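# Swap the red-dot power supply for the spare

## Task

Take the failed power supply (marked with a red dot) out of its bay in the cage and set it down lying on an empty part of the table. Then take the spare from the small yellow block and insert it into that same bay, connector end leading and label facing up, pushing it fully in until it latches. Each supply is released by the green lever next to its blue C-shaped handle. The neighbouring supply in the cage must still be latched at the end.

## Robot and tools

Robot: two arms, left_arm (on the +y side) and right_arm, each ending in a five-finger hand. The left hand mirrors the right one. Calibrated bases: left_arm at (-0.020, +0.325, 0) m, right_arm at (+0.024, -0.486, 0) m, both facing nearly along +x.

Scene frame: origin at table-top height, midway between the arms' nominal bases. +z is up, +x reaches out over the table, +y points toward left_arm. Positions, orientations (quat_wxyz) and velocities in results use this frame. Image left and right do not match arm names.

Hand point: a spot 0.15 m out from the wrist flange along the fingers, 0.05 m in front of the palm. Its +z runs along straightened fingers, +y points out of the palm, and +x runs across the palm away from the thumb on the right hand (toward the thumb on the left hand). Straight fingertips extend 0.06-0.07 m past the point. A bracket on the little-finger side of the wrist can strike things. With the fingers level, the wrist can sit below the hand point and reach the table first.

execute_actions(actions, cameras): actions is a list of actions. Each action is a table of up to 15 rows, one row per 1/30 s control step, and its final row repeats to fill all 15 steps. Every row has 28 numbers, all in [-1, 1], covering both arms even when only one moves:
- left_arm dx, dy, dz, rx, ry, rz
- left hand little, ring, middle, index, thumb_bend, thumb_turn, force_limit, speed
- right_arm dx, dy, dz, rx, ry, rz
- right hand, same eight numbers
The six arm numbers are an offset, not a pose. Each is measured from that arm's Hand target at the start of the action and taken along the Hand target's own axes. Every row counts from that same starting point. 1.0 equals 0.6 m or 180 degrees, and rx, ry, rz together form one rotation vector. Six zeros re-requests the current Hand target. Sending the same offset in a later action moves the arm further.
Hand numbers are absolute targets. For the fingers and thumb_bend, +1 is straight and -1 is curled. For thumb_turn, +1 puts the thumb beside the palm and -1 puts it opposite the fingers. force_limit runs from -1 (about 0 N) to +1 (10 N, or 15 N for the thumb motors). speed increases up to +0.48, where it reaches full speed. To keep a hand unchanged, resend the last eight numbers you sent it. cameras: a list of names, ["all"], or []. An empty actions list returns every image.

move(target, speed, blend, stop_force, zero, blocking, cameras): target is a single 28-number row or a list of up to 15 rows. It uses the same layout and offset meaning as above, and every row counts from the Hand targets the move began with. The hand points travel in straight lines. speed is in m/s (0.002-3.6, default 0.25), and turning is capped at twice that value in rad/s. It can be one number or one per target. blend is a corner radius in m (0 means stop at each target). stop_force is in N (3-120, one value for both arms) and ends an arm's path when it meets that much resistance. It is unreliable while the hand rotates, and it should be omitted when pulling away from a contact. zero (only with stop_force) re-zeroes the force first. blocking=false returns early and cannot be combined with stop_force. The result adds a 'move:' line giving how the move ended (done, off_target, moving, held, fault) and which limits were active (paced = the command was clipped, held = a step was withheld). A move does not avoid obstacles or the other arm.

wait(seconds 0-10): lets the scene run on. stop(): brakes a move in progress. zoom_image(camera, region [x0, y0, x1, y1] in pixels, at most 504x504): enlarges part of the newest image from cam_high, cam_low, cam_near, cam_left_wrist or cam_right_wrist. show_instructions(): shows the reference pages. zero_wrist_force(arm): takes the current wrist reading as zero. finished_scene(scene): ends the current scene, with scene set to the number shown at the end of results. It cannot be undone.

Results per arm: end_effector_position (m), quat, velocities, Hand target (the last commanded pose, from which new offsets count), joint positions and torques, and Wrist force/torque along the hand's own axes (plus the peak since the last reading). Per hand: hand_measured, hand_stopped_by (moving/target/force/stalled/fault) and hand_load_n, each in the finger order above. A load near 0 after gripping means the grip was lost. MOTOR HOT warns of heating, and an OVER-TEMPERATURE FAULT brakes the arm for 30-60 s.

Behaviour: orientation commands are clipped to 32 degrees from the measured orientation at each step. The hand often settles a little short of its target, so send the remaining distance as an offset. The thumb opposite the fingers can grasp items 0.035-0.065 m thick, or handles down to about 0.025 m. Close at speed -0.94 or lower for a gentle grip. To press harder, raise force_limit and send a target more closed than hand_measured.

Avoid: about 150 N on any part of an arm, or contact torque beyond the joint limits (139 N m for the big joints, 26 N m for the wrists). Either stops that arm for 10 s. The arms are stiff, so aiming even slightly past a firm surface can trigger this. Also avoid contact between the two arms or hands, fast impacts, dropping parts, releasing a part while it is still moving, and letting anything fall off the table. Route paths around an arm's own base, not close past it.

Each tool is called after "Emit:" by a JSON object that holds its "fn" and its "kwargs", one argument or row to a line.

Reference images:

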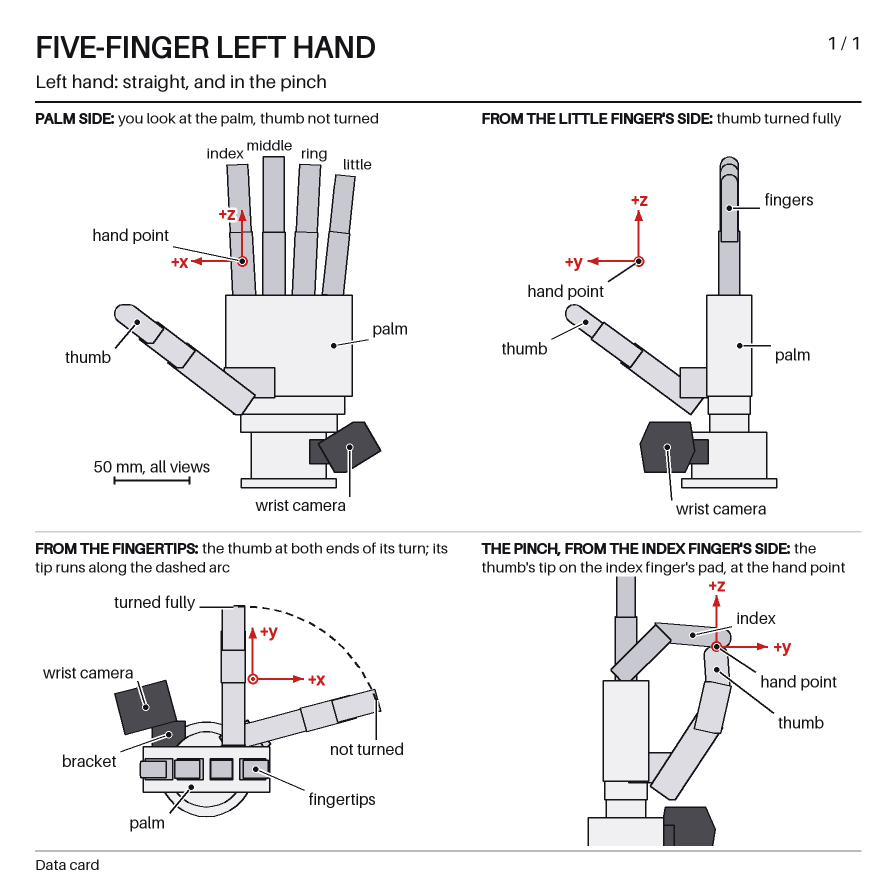

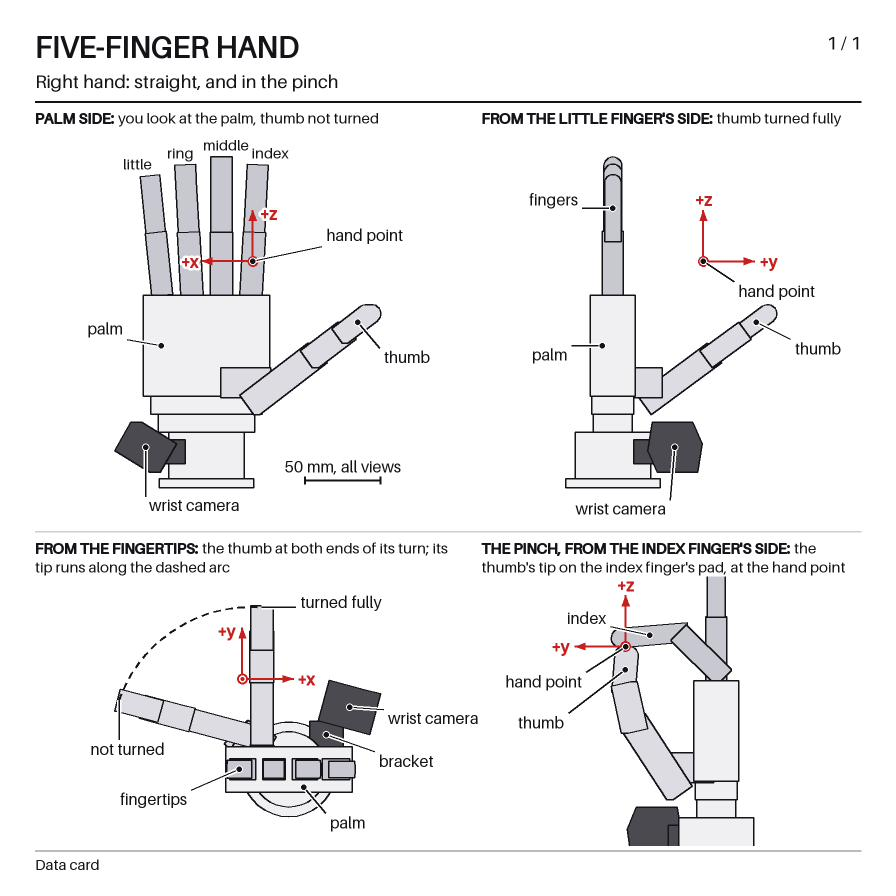

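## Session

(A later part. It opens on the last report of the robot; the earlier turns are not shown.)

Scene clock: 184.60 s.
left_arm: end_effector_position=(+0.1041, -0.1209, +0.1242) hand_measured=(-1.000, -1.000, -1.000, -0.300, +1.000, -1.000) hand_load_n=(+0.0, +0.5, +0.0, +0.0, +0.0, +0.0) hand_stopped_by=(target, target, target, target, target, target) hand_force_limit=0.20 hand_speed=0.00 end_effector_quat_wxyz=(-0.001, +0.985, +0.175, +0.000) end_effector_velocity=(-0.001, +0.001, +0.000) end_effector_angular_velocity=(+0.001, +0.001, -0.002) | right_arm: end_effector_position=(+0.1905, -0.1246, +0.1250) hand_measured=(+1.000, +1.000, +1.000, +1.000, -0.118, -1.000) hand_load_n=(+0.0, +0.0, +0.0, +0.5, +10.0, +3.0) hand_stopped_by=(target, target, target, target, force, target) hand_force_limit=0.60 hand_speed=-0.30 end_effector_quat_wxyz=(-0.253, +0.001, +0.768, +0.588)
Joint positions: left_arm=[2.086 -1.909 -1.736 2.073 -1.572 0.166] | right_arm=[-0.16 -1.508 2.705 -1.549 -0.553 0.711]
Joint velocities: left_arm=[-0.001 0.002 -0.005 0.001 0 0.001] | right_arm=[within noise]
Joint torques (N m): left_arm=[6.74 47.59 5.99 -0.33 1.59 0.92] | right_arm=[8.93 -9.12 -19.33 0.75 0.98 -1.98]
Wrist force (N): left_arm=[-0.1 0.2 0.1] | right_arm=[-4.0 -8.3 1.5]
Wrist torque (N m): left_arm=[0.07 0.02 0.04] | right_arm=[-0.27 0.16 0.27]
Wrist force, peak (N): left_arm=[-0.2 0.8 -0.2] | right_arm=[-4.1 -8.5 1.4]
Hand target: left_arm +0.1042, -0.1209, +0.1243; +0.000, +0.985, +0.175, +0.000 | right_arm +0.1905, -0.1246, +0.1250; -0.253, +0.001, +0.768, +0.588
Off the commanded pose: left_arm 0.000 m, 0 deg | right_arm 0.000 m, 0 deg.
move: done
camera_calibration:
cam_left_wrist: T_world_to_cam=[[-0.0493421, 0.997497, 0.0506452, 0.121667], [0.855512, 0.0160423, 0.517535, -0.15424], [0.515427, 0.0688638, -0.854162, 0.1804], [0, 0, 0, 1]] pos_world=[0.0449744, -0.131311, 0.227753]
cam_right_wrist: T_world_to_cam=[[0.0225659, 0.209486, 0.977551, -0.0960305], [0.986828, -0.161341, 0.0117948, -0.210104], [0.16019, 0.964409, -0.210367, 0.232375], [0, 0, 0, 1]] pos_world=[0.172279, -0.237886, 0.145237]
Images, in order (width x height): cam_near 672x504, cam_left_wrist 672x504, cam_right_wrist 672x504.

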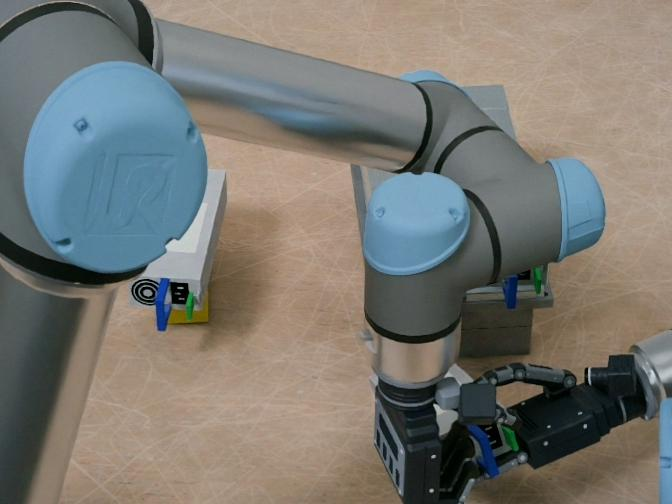

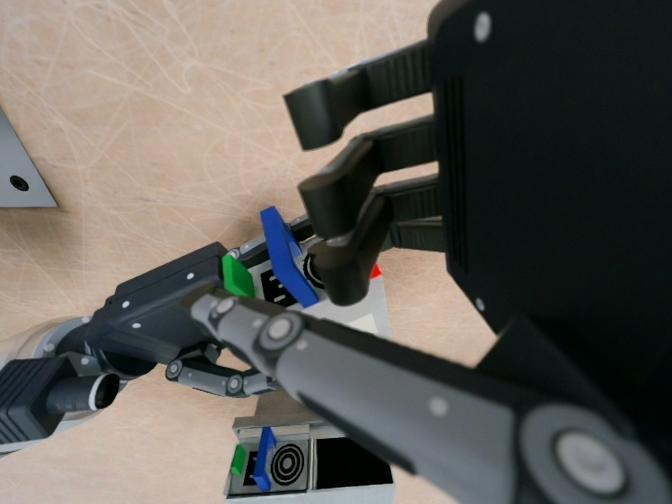

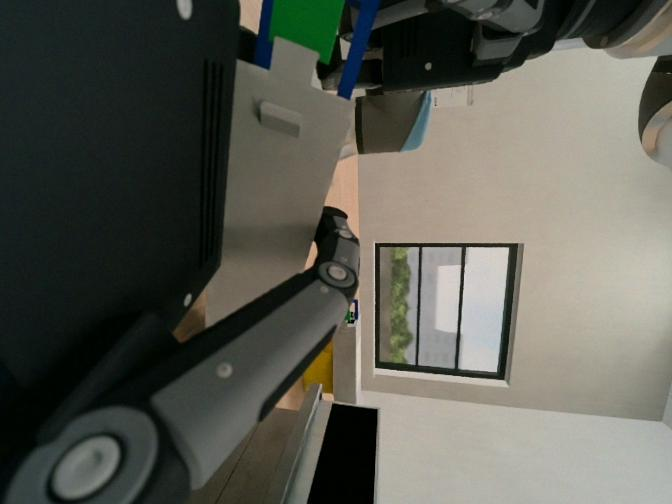

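Emit:
{"fn": "zoom_image", "kwargs": {
  "camera": "cam_right_wrist",
  "region": [240, 0, 400, 110]
}}

Emit:
{"fn": "zoom_image", "kwargs": {
  "camera": "cam_near",
  "region": [360, 370, 520, 504]
}}

Scaled by 3.150 from the camera's 672x504 image, which has a finer 960x720 frame.

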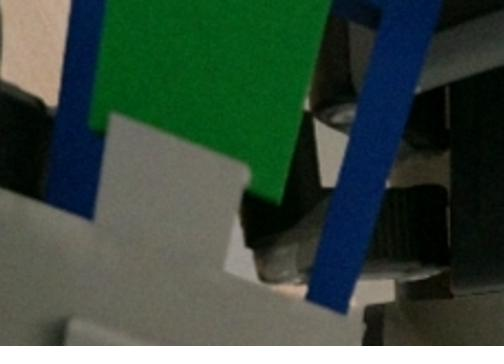

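Scaled by 3.150 from the camera's 672x504 image, which has a finer 960x720 frame.

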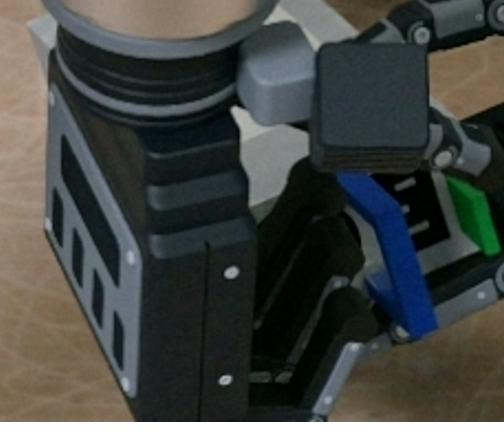

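Emit:
{"fn": "move", "kwargs": {
  "target": [
    [-0.0083,0,0.0075,0,0,0,-1,-1,-1,-0.3,1,-1,0.2,0,0,0,0,0,0,0,1,1,1,1,-0.3,-1,0.6,-0.3],
    [-0.0083,0.015,0.0075,0,0,0,-1,-1,-1,-0.3,1,-1,0.2,0,0,0,0,0,0,0,1,1,1,1,-0.3,-1,0.6,-0.3]
  ],
  "speed": 0.03,
  "cameras": ["cam_near","cam_left_wrist","cam_right_wrist"]
}}

Emit:
{"fn": "zoom_image", "kwargs": {
  "camera": "cam_right_wrist",
  "region": [240, 0, 400, 110]
}}

Emit:
{"fn": "zoom_image", "kwargs": {
  "camera": "cam_left_wrist",
  "region": [200, 180, 380, 330]
}}

Emit:
{"fn": "zoom_image", "kwargs": {
  "camera": "cam_near",
  "region": [430, 400, 530, 500]
}}

Scene clock: 189.07 s.
left_arm: end_effector_position=(+0.1026, -0.1311, +0.1197) hand_measured=(-1.000, -1.000, -1.000, -0.300, +1.000, -1.000) hand_load_n=(+0.0, +0.0, +0.0, +0.5, +0.0, +0.0) hand_stopped_by=(target, target, target, target, target, target) hand_force_limit=0.20 hand_speed=0.00 end_effector_quat_wxyz=(-0.001, +0.985, +0.175, +0.000) | right_arm: end_effector_position=(+0.1905, -0.1246, +0.1250) hand_measured=(+1.000, +1.000, +1.000, +1.000, -0.118, -1.000) hand_load_n=(+0.0, +0.0, +0.0, +0.5, +9.5, +3.0) hand_stopped_by=(target, target, target, target, force, target) hand_force_limit=0.60 hand_speed=-0.30 end_effector_quat_wxyz=(-0.253, +0.001, +0.768, +0.588)
Joint positions: left_arm=[2.07 -1.935 -1.711 2.075 -1.572 0.15] | right_arm=[-0.16 -1.508 2.705 -1.549 -0.553 0.711]
Joint torques (N m): left_arm=[2.81 50.09 3.97 -0.73 -0.74 0.37] | right_arm=[8.7 -9.94 -16.99 0.42 0.78 -1.97]
Wrist force (N): left_arm=[-0.2 0.1 0.3] | right_arm=[-3.9 -8.4 1.5]
Wrist torque (N m): left_arm=[0.05 0.03 0.03] | right_arm=[-0.29 0.15 0.27]
Wrist force, peak (N): left_arm=[-0.2 0.6 0.4] | right_arm=[-4.1 -8.5 1.7]
Hand target: left_arm +0.1026, -0.1311, +0.1197; +0.000, +0.985, +0.175, +0.000 | right_arm +0.1905, -0.1246, +0.1250; -0.253, +0.001, +0.768, +0.588
Off the commanded pose: left_arm 0.000 m, 0 deg | right_arm 0.000 m, 0 deg.
move: done
camera_calibration:
cam_left_wrist: T_world_to_cam=[[-0.0493447, 0.997497, 0.0506491, 0.131995], [0.855486, 0.0160389, 0.517578, -0.150473], [0.51547, 0.0688693, -0.854136, 0.178025], [0, 0, 0, 1]] pos_world=[0.0434742, -0.141512, 0.223253]
cam_right_wrist: T_world_to_cam=[[0.0225659, 0.209486, 0.977551, -0.0960305], [0.986828, -0.161341, 0.0117948, -0.210104], [0.16019, 0.964409, -0.210367, 0.232375], [0, 0, 0, 1]] pos_world=[0.172279, -0.237886, 0.145237]
Images, in order (width x height): cam_near 672x504, cam_left_wrist 672x504, cam_right_wrist 672x504.

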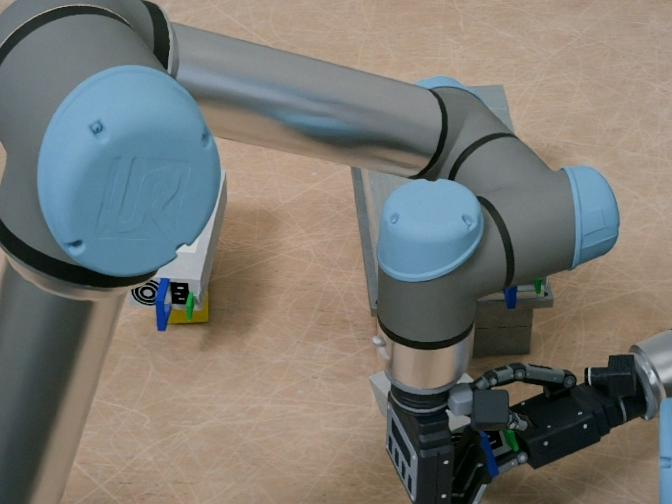

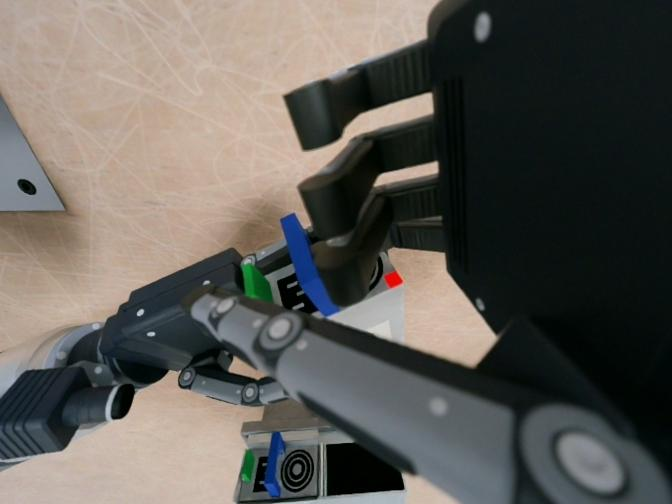

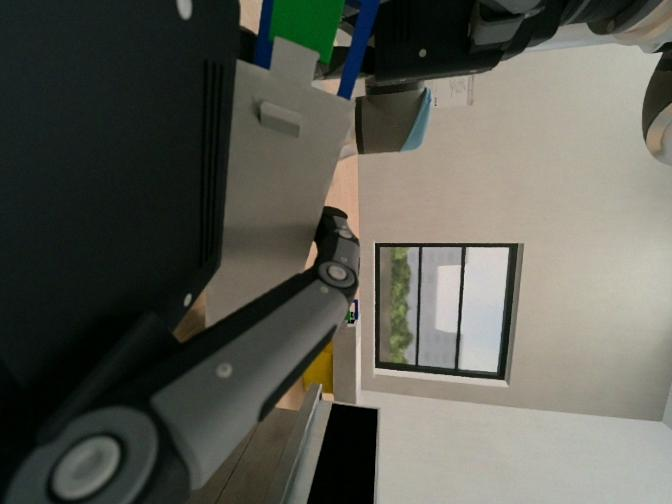

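Scaled by 3.150 from the camera's 672x504 image, which has a finer 960x720 frame.

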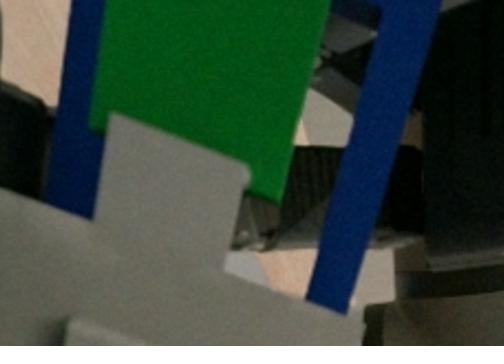

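Scaled by 2.800 from the camera's 672x504 image, which has a finer 960x720 frame.

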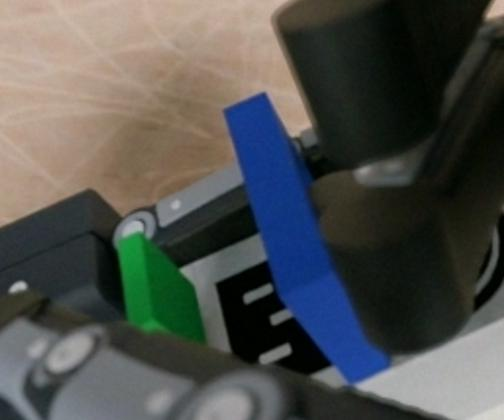

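Scaled by 5.040 from the camera's 672x504 image, which has a finer 960x720 frame.

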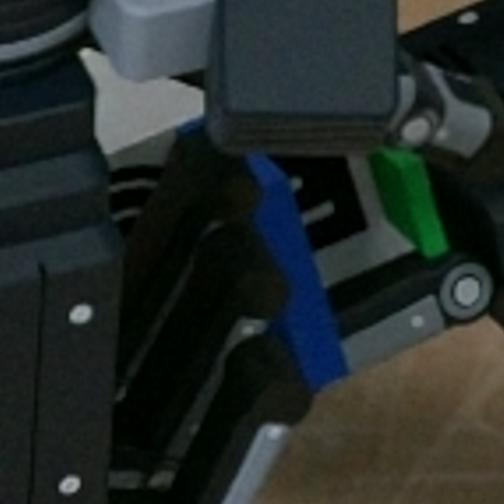

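Emit:
{"fn": "move", "kwargs": {
  "target": [
    [0,0,0.006,0,0,0,-1,-1,-1,-0.3,1,-1,0.2,0,0,0,0,0,0,0,1,1,1,1,-0.3,-1,0.6,-0.3],
    [0,0.013,0.006,0,0,0,-1,-1,-1,-0.3,1,-1,0.2,0,0,0,0,0,0,0,1,1,1,1,-0.3,-1,0.6,-0.3]
  ],
  "speed": 0.03,
  "cameras": ["cam_near","cam_left_wrist","cam_right_wrist"]
}}

Emit:
{"fn": "zoom_image", "kwargs": {
  "camera": "cam_right_wrist",
  "region": [240, 0, 400, 110]
}}

Emit:
{"fn": "zoom_image", "kwargs": {
  "camera": "cam_near",
  "region": [430, 400, 530, 500]
}}

Scene clock: 191.57 s.
left_arm: end_effector_position=(+0.1053, -0.1384, +0.1161) hand_measured=(-1.000, -1.000, -1.000, -0.300, +1.000, -1.000) hand_load_n=(+0.5, +0.0, +0.0, -5.5, +0.0, +0.0) hand_stopped_by=(target, target, target, target, target, target) hand_force_limit=0.20 hand_speed=0.00 end_effector_quat_wxyz=(-0.001, +0.985, +0.175, +0.000) | right_arm: end_effector_position=(+0.1905, -0.1246, +0.1250) hand_measured=(+1.000, +1.000, +1.000, +1.000, -0.118, -1.000) hand_load_n=(+0.0, +0.5, +0.0, +0.5, +9.5, +1.5) hand_stopped_by=(target, target, target, target, force, target) hand_force_limit=0.60 hand_speed=-0.30 end_effector_quat_wxyz=(-0.253, +0.001, +0.768, +0.588)
Joint positions: left_arm=[2.067 -1.956 -1.691 2.076 -1.572 0.147] | right_arm=[-0.16 -1.508 2.705 -1.549 -0.553 0.711]
Joint torques (N m): left_arm=[-0.45 48.01 4.67 0.06 1.24 0.57] | right_arm=[9.29 -11.6 -16.68 0.6 0.99 -1.84]
Wrist force (N): left_arm=[1.9 0.2 -3.6] | right_arm=[-3.9 -13.5 2.3]
Wrist torque (N m): left_arm=[0.05 0.00 0.02] | right_arm=[-0.26 0.11 -0.08]
Wrist force, peak (N): left_arm=[1.7 -2.0 -4.0] | right_arm=[-3.9 -13.5 2.3]
Hand target: left_arm +0.1053, -0.1384, +0.1161; +0.000, +0.985, +0.175, +0.000 | right_arm +0.1905, -0.1246, +0.1250; -0.253, +0.001, +0.768, +0.588
Off the commanded pose: left_arm 0.000 m, 0 deg | right_arm 0.000 m, 0 deg.
move: done
camera_calibration:
cam_left_wrist: T_world_to_cam=[[-0.0493447, 0.997497, 0.0506491, 0.139592], [0.855486, 0.0160389, 0.517578, -0.150802], [0.51547, 0.0688693, -0.854136, 0.174061], [0, 0, 0, 1]] pos_world=[0.0461742, -0.148812, 0.219653]
cam_right_wrist: T_world_to_cam=[[0.0225659, 0.209486, 0.977551, -0.0960305], [0.986828, -0.161341, 0.0117948, -0.210104], [0.16019, 0.964409, -0.210367, 0.232375], [0, 0, 0, 1]] pos_world=[0.172279, -0.237886, 0.145237]
Images, in order (width x height): cam_near 672x504, cam_left_wrist 672x504, cam_right_wrist 672x504.

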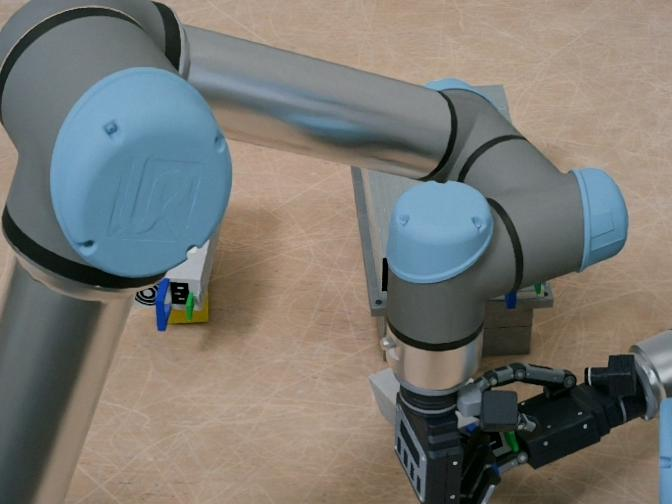

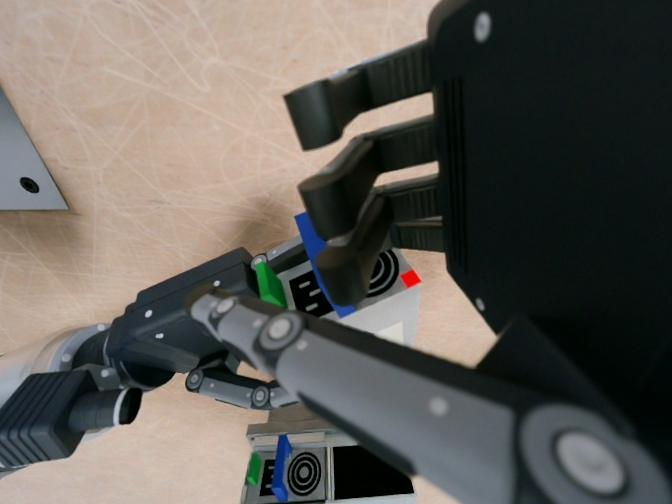

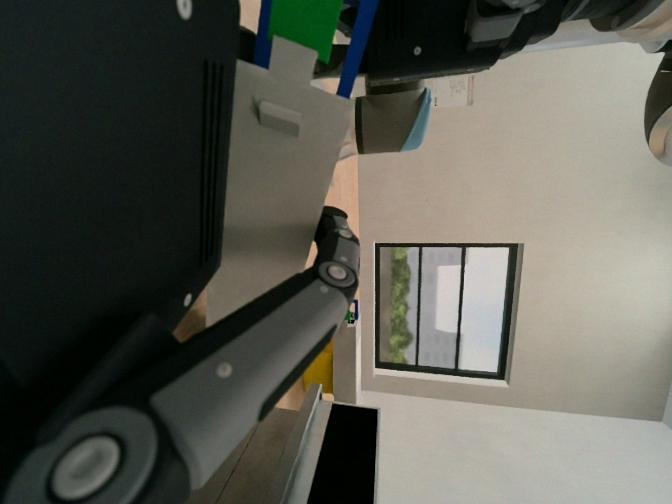

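Scaled by 3.150 from the camera's 672x504 image, which has a finer 960x720 frame.

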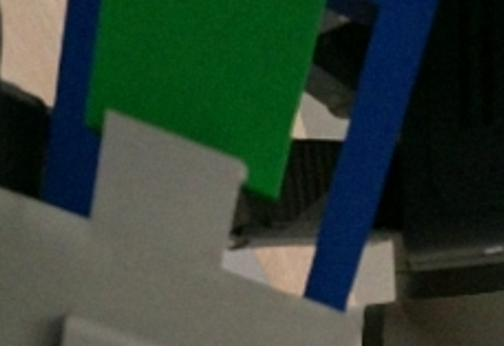

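Scaled by 5.040 from the camera's 672x504 image, which has a finer 960x720 frame.

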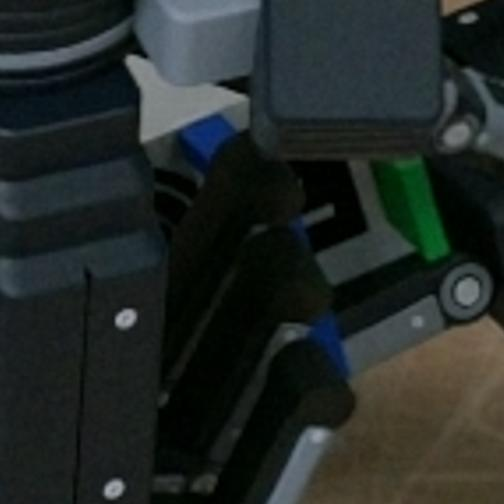

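Emit:
{"fn": "move", "kwargs": {
  "target": [0,0,-0.005,0,0,0,-1,-1,-1,-0.3,1,-1,0.2,0,0,0,0,0,0,0,1,1,1,1,-0.3,-1,0.6,-0.3],
  "speed": 0.02,
  "cameras": ["cam_left_wrist","cam_right_wrist"]
}}

Emit:
{"fn": "zoom_image", "kwargs": {
  "camera": "cam_right_wrist",
  "region": [240, 0, 400, 110]
}}

Emit:
{"fn": "zoom_image", "kwargs": {
  "camera": "cam_left_wrist",
  "region": [200, 180, 440, 340]
}}

Scene clock: 192.83 s.
left_arm: end_effector_position=(+0.1053, -0.1384, +0.1192) hand_measured=(-1.000, -1.000, -1.000, -0.300, +1.000, -1.000) hand_load_n=(+0.0, +0.0, +0.0, +0.0, +0.0, +0.0) hand_stopped_by=(target, target, target, target, target, target) hand_force_limit=0.20 hand_speed=0.00 end_effector_quat_wxyz=(+0.000, +0.985, +0.175, +0.000) | right_arm: end_effector_position=(+0.1905, -0.1246, +0.1250) hand_measured=(+1.000, +1.000, +1.000, +1.000, -0.118, -1.000) hand_load_n=(+0.0, +0.0, +0.0, +0.5, +9.5, +3.5) hand_stopped_by=(target, target, target, target, force, target) hand_force_limit=0.60 hand_speed=-0.30 end_effector_quat_wxyz=(-0.253, +0.001, +0.768, +0.588)
Joint positions: left_arm=[2.067 -1.952 -1.688 2.069 -1.572 0.147] | right_arm=[-0.16 -1.508 2.705 -1.549 -0.553 0.711]
Joint torques (N m): left_arm=[7.35 43.81 22.12 -3.1 2.28 1.07] | right_arm=[8.95 -12.48 -16.17 0.57 2.7 -1.77]
Wrist force (N): left_arm=[-0.4 0.2 0.3] | right_arm=[-3.9 -8.4 1.5]
Wrist torque (N m): left_arm=[0.05 0.05 0.02] | right_arm=[-0.28 0.15 0.27]
Wrist force, peak (N): left_arm=[1.8 -0.2 -4.2] | right_arm=[-4.0 -13.5 2.1]
Hand target: left_arm +0.1053, -0.1384, +0.1191; +0.000, +0.985, +0.175, +0.000 | right_arm +0.1905, -0.1246, +0.1250; -0.253, +0.001, +0.768, +0.588
Off the commanded pose: left_arm 0.000 m, 0 deg | right_arm 0.000 m, 0 deg.
move: done
camera_calibration:
cam_left_wrist: T_world_to_cam=[[-0.0493743, 0.997514, 0.050275, 0.139421], [0.855389, 0.0162457, 0.517731, -0.152408], [0.515627, 0.0685673, -0.854065, 0.176636], [0, 0, 0, 1]] pos_world=[0.0461736, -0.14871, 0.222755]
cam_right_wrist: T_world_to_cam=[[0.0225659, 0.209486, 0.977551, -0.0960305], [0.986828, -0.161341, 0.0117948, -0.210104], [0.16019, 0.964409, -0.210367, 0.232375], [0, 0, 0, 1]] pos_world=[0.172279, -0.237886, 0.145237]
Images, in order (width x height): cam_left_wrist 672x504, cam_right_wrist 672x504.

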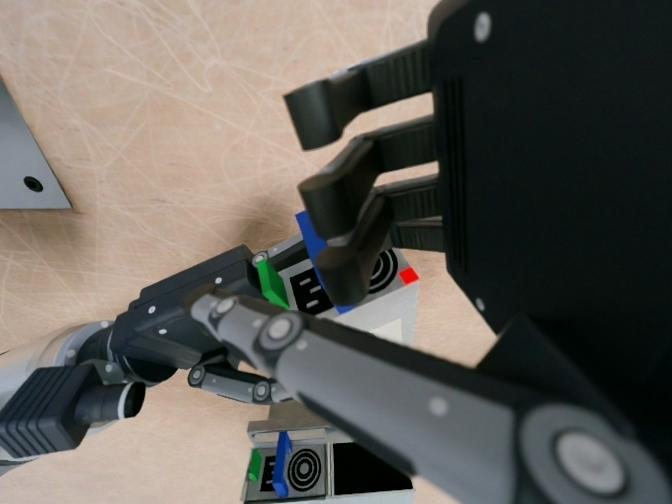

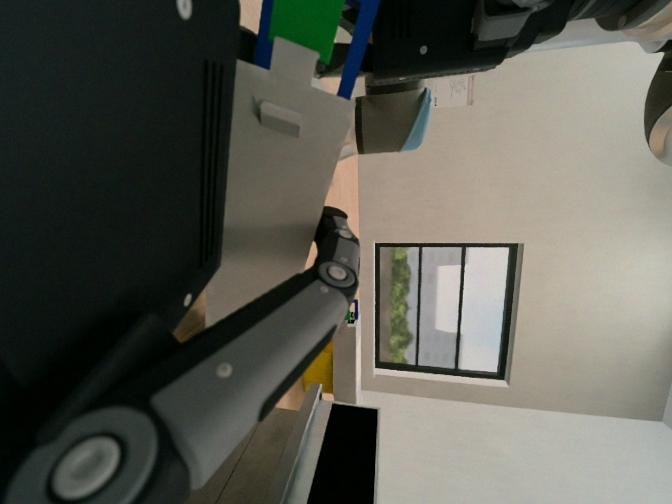

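Scaled by 3.150 from the camera's 672x504 image, which has a finer 960x720 frame.

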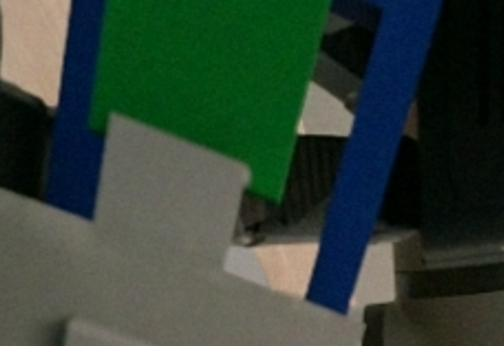

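Scaled by 2.100 from the camera's 672x504 image, which has a finer 960x720 frame.

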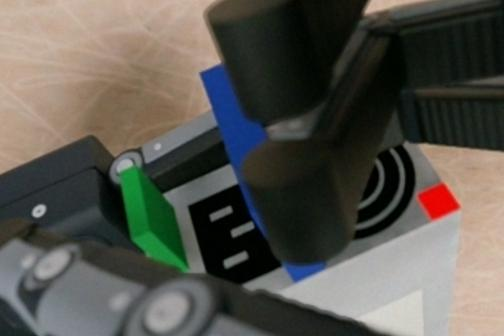

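Emit:
{"fn": "move", "kwargs": {
  "target": [
    [0,0.005,0,0,0,0,-1,-1,-1,-0.3,1,-1,0.2,0,0,0,0,0,0,0,1,1,1,1,-0.3,-1,0.6,-0.3],
    [0,0.005,0.0283,0,0,0,-1,-1,-1,-0.3,1,-1,0.2,0,-0.0110,-0.0256,0.0052,0,0,0,1,1,1,1,-0.3,-1,0.6,-0.3]
  ],
  "speed": 0.03,
  "cameras": ["cam_near","cam_left_wrist","cam_right_wrist"]
}}

Emit:
{"fn": "zoom_image", "kwargs": {
  "camera": "cam_right_wrist",
  "region": [240, 0, 400, 110]
}}

Scene clock: 195.60 s.
left_arm: end_effector_position=(+0.1063, -0.1411, +0.1019) hand_measured=(-1.000, -1.000, -1.000, -0.300, +1.000, -1.000) hand_load_n=(+0.0, +0.0, +0.0, +0.0, -0.5, +0.0) hand_stopped_by=(target, target, target, target, target, target) hand_force_limit=0.20 hand_speed=0.00 end_effector_quat_wxyz=(-0.001, +0.985, +0.175, +0.000) | right_arm: end_effector_position=(+0.1905, -0.1246, +0.1080) hand_measured=(+1.000, +1.000, +1.000, +1.000, -0.118, -1.000) hand_load_n=(+0.0, +0.0, +0.5, +0.5, +9.5, +2.0) hand_stopped_by=(target, target, target, target, force, target) hand_force_limit=0.60 hand_speed=-0.30 end_effector_quat_wxyz=(-0.253, +0.001, +0.768, +0.588)
Joint positions: left_arm=[2.066 -1.979 -1.699 2.106 -1.572 0.146] | right_arm=[-0.16 -1.417 2.718 -1.652 -0.553 0.711]
Joint torques (N m): left_arm=[4.57 50.64 26.2 -4.43 1.99 1.25] | right_arm=[9.59 -20.74 -11.52 1.24 2.38 0.76]
Wrist force (N): left_arm=[0.2 0.1 0.0] | right_arm=[-3.9 -7.3 1.4]
Wrist torque (N m): left_arm=[0.05 -0.03 0.06] | right_arm=[-0.33 0.18 0.17]
Wrist force, peak (N): left_arm=[-0.3 -0.1 0.6] | right_arm=[-4.1 -8.8 1.7]
Hand target: left_arm +0.1064, -0.1412, +0.1022; +0.000, +0.985, +0.175, +0.000 | right_arm +0.1905, -0.1246, +0.1080; -0.253, +0.001, +0.768, +0.588
Off the commanded pose: left_arm 0.000 m, 0 deg | right_arm 0.000 m, 0 deg.
move: done
camera_calibration:
cam_left_wrist: T_world_to_cam=[[-0.0493421, 0.997497, 0.0506452, 0.143055], [0.855512, 0.0160423, 0.517535, -0.144257], [0.515427, 0.0688638, -0.854162, 0.161609], [0, 0, 0, 1]] pos_world=[0.0471744, -0.151511, 0.205453]
cam_right_wrist: T_world_to_cam=[[0.0227999, 0.209447, 0.977554, -0.0794603], [0.986807, -0.161486, 0.0115835, -0.209807], [0.160287, 0.964393, -0.210365, 0.228794], [0, 0, 0, 1]] pos_world=[0.172178, -0.237886, 0.128237]
Images, in order (width x height): cam_near 672x504, cam_left_wrist 672x504, cam_right_wrist 672x504.

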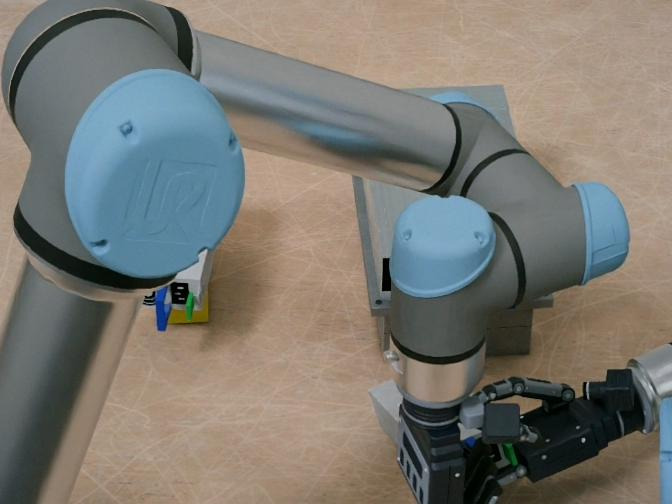

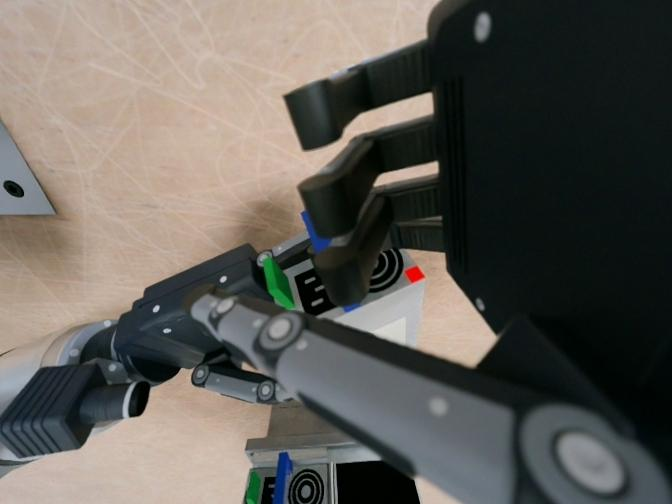

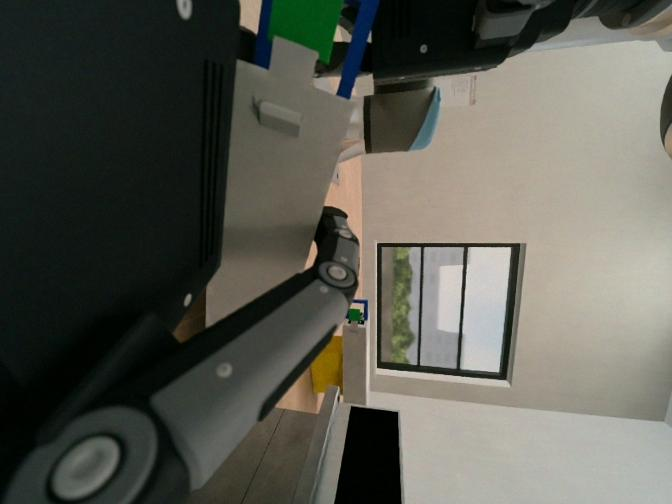

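Scaled by 3.150 from the camera's 672x504 image, which has a finer 960x720 frame.

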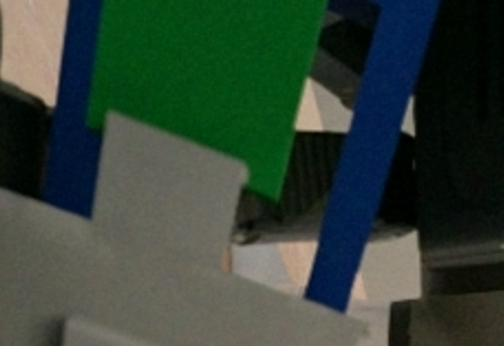

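Emit:
{"fn": "move", "kwargs": {
  "target": [0,0,-0.025,0,0,0,-1,-1,-1,-0.3,1,-1,0.2,0,0,0,0,0,0,0,1,1,1,1,-0.3,-1,0.6,-0.3],
  "speed": 0.012,
  "stop_force": 3,
  "cameras": ["cam_left_wrist","cam_right_wrist"]
}}

Scene clock: 198.10 s.
left_arm: end_effector_position=(+0.1064, -0.1412, +0.1133) hand_measured=(-1.000, -1.000, -1.000, -0.300, +1.000, -1.000) hand_load_n=(+0.0, +0.0, +0.0, +2.5, +0.0, +0.0) hand_stopped_by=(target, target, target, target, target, target) hand_force_limit=0.20 hand_speed=0.00 end_effector_quat_wxyz=(+0.000, +0.985, +0.175, +0.000) | right_arm: end_effector_position=(+0.1905, -0.1246, +0.1080) hand_measured=(+1.000, +1.000, +1.000, +1.000, -0.118, -1.000) hand_load_n=(+0.0, +0.0, +0.0, +0.5, +9.5, +3.0) hand_stopped_by=(target, target, target, target, force, target) hand_force_limit=0.60 hand_speed=-0.30 end_effector_quat_wxyz=(-0.253, +0.001, +0.768, +0.588)
Joint positions: left_arm=[2.066 -1.966 -1.686 2.08 -1.572 0.146] | right_arm=[-0.16 -1.417 2.717 -1.652 -0.553 0.711]
Joint torques (N m): left_arm=[5.43 22.86 6.05 0.38 1.57 0.29] | right_arm=[11.14 -21.21 -17.22 0.17 0.8 1.18]
Wrist force (N): left_arm=[-1.8 0.7 2.3] | right_arm=[-4.7 -3.8 1.8]
Wrist torque (N m): left_arm=[0.05 0.04 0.02] | right_arm=[-0.47 0.35 0.19]
Wrist force, peak (N): left_arm=[-1.1 0.7 4.7] | right_arm=[-4.2 -8.1 1.4]
Hand target: left_arm +0.1064, -0.1412, +0.1133; +0.000, +0.985, +0.175, +0.000 (not the last commanded pose) | right_arm +0.1905, -0.1246, +0.1080; -0.253, +0.001, +0.768, +0.588
Off the commanded pose: left_arm 0.004 m, 0 deg | right_arm 0.000 m, 0 deg.
move: contact (left_arm)
camera_calibration:
cam_left_wrist: T_world_to_cam=[[-0.0493708, 0.997514, 0.050277, 0.14256], [0.855389, 0.0162417, 0.517731, -0.150164], [0.515627, 0.0685672, -0.854065, 0.171273], [0, 0, 0, 1]] pos_world=[0.0471736, -0.15151, 0.216855]
cam_right_wrist: T_world_to_cam=[[0.0224693, 0.209501, 0.97755, -0.0793916], [0.98683, -0.161321, 0.0118904, -0.209912], [0.16019, 0.964409, -0.210367, 0.228799], [0, 0, 0, 1]] pos_world=[0.17228, -0.237886, 0.128237]
Images, in order (width x height): cam_left_wrist 672x504, cam_right_wrist 672x504.

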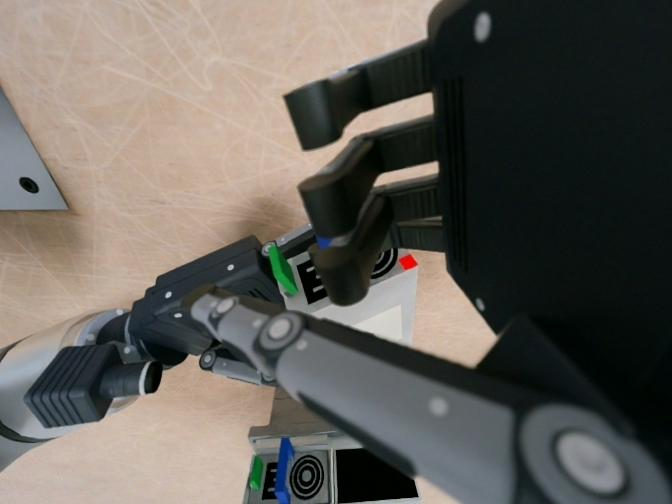

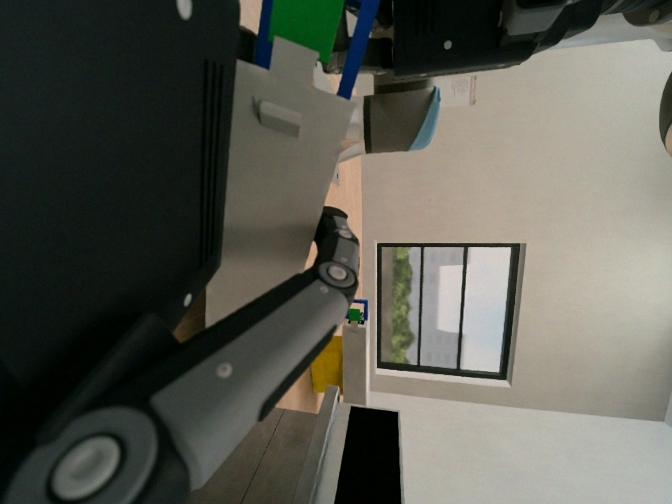

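Emit:
{"fn": "move", "kwargs": {
  "target": [
    [0,0,0,0,0,0,-1,-1,-1,-0.3,1,-1,0.2,0,0,0,0,0,0,0,1,1,1,1,1,-1,0.6,-0.4],
    [0,0,0,0,0,0,-1,-1,-1,-0.3,1,-1,0.2,0,-0.0049,-0.0113,0.0023,0,0,0,1,1,1,1,1,-1,0.6,-0.4]
  ],
  "speed": 0.015,
  "cameras": ["cam_near","cam_left_wrist","cam_right_wrist"]
}}

Scene clock: 201.20 s.
left_arm: end_effector_position=(+0.1064, -0.1412, +0.1133) hand_measured=(-1.000, -1.000, -1.000, -0.300, +1.000, -1.000) hand_load_n=(+0.0, +0.0, +0.0, +4.0, +0.0, +0.0) hand_stopped_by=(target, target, target, target, target, target) hand_force_limit=0.20 hand_speed=0.00 end_effector_quat_wxyz=(+0.000, +0.985, +0.175, +0.000) | right_arm: end_effector_position=(+0.1905, -0.1246, +0.1004) hand_measured=(+1.000, +1.000, +1.000, +1.000, +1.000, -1.000) hand_load_n=(+0.0, +0.0, +0.0, +0.5, +0.0, +0.5) hand_stopped_by=(target, target, target, target, target, target) hand_force_limit=0.60 hand_speed=-0.40 end_effector_quat_wxyz=(-0.253, +0.001, +0.768, +0.588) end_effector_velocity=(+0.000, +0.000, +0.001) end_effector_angular_velocity=(+0.000, +0.000, +0.000)
Joint positions: left_arm=[2.066 -1.966 -1.686 2.08 -1.572 0.146] | right_arm=[-0.16 -1.375 2.722 -1.698 -0.553 0.711]
Joint velocities: left_arm=[within noise] | right_arm=[0 -0.004 -0.001 0.005 0 0]
Joint torques (N m): left_arm=[6.01 24.11 6.34 -0.04 1.68 0.31] | right_arm=[8.59 -22.56 1.7 1.15 2.4 1.64]
Wrist force (N): left_arm=[1.0 0.7 3.0] | right_arm=[-1.5 -3.1 0.2]
Wrist torque (N m): left_arm=[0.09 0.00 0.04] | right_arm=[-0.43 0.38 0.11]
Wrist force, peak (N): left_arm=[1.2 0.8 3.6] | right_arm=[-4.6 -5.2 1.1]
Hand target: left_arm +0.1064, -0.1412, +0.1133; +0.000, +0.985, +0.175, +0.000 | right_arm +0.1905, -0.1246, +0.1005; -0.253, +0.001, +0.768, +0.588
Off the commanded pose: left_arm 0.000 m, 0 deg | right_arm 0.000 m, 0 deg.
move: done
camera_calibration:
cam_left_wrist: T_world_to_cam=[[-0.0493708, 0.997514, 0.050277, 0.14256], [0.855389, 0.0162417, 0.517731, -0.150164], [0.515627, 0.0685672, -0.854065, 0.171273], [0, 0, 0, 1]] pos_world=[0.0471736, -0.15151, 0.216855]
cam_right_wrist: T_world_to_cam=[[0.0226625, 0.20947, 0.977552, -0.0721198], [0.986826, -0.161361, 0.0116992, -0.209693], [0.16019, 0.964409, -0.210368, 0.227141], [0, 0, 0, 1]] pos_world=[0.172179, -0.237786, 0.120737]
Images, in order (width x height): cam_near 672x504, cam_left_wrist 672x504, cam_right_wrist 672x504.

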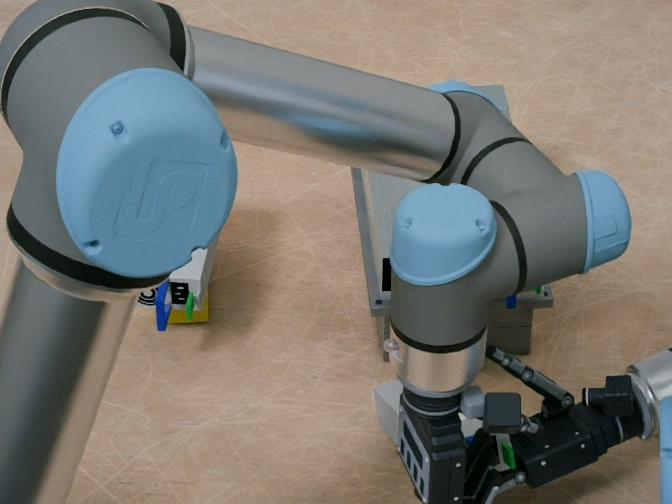

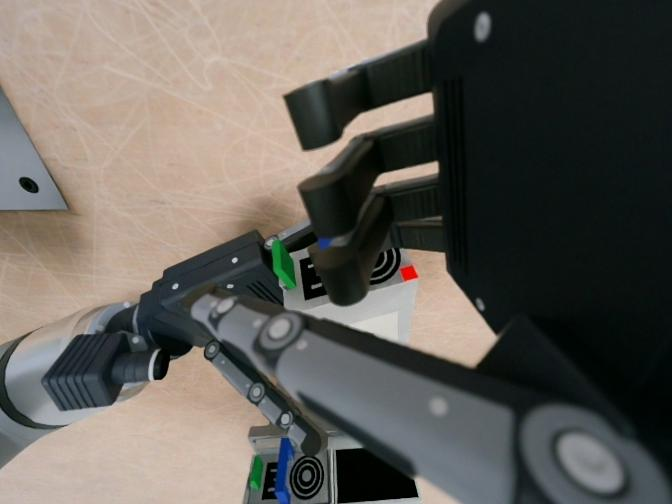

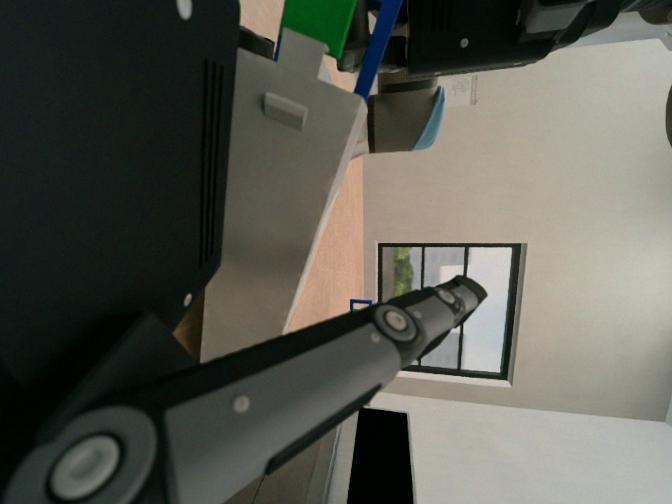

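Emit:
{"fn": "move", "kwargs": {
  "target": [0,0,0,0,0,0,-1,-1,-1,-0.3,1,-1,0.2,0,-0.0065,-0.0151,0.003,0,0,0,1,1,1,1,1,-1,0.6,-0.4],
  "speed": 0.012,
  "cameras": ["cam_near","cam_right_wrist"]
}}

Scene clock: 202.63 s.
left_arm: end_effector_position=(+0.1064, -0.1412, +0.1133) hand_measured=(-1.000, -1.000, -1.000, -0.300, +1.000, -1.000) hand_load_n=(+0.0, +0.0, +0.0, +5.0, +0.0, +0.0) hand_stopped_by=(target, target, target, target, target, target) hand_force_limit=0.20 hand_speed=0.00 end_effector_quat_wxyz=(+0.000, +0.985, +0.175, +0.000) | right_arm: end_effector_position=(+0.1904, -0.1246, +0.0904) hand_measured=(+1.000, +1.000, +1.000, +1.000, +1.000, -1.000) hand_load_n=(+0.0, +0.0, +0.0, +0.0, +0.0, +0.0) hand_stopped_by=(target, target, target, target, target, target) hand_force_limit=0.60 hand_speed=-0.40 end_effector_quat_wxyz=(-0.253, +0.001, +0.768, +0.588)
Joint positions: left_arm=[2.066 -1.966 -1.686 2.08 -1.572 0.146] | right_arm=[-0.16 -1.318 2.726 -1.76 -0.553 0.711]
Joint torques (N m): left_arm=[6.04 25.97 8.49 -0.14 1.61 0.26] | right_arm=[-12.2 -21 4.52 1.13 0.7 -1.73]
Wrist force (N): left_arm=[0.0 0.3 4.1] | right_arm=[-2.1 -0.4 0.1]
Wrist torque (N m): left_arm=[0.07 0.02 0.03] | right_arm=[-0.29 0.34 0.06]
Wrist force, peak (N): left_arm=[0.5 0.0 4.3] | right_arm=[-1.6 -3.3 0.1]
Hand target: left_arm +0.1064, -0.1412, +0.1133; +0.000, +0.985, +0.175, +0.000 | right_arm +0.1905, -0.1246, +0.0904; -0.253, +0.001, +0.768, +0.588
Off the commanded pose: left_arm 0.000 m, 0 deg | right_arm 0.000 m, 0 deg.
move: done
camera_calibration:
cam_right_wrist: T_world_to_cam=[[0.0226573, 0.20957, 0.977531, -0.0621986], [0.986843, -0.161261, 0.0116991, -0.20957], [0.160089, 0.964404, -0.210467, 0.22514], [0, 0, 0, 1]] pos_world=[0.172179, -0.237886, 0.110637]
Images, in order (width x height): cam_near 672x504, cam_right_wrist 672x504.

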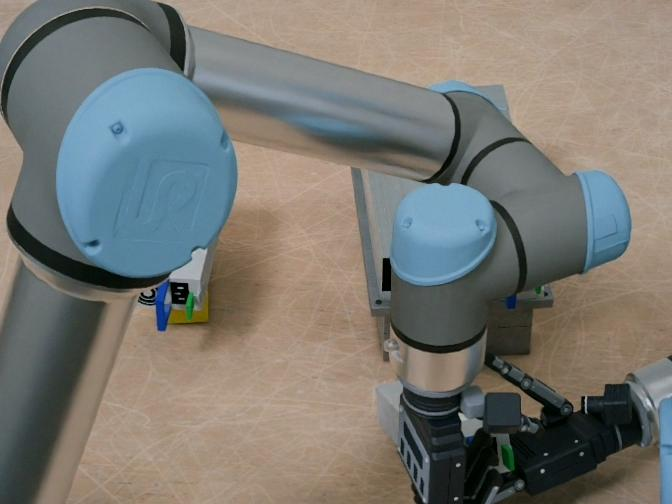

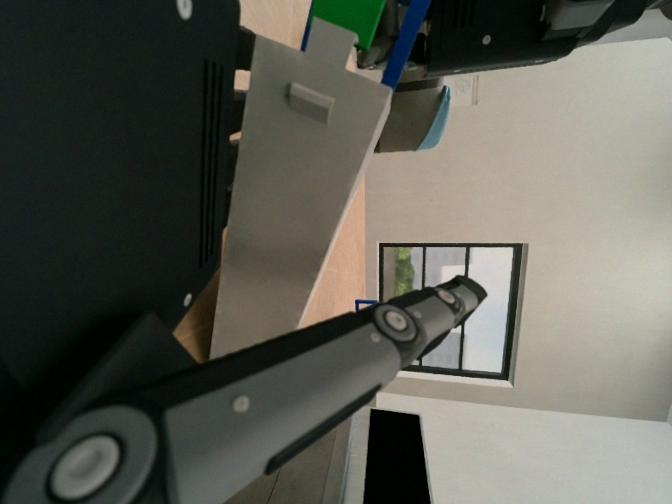

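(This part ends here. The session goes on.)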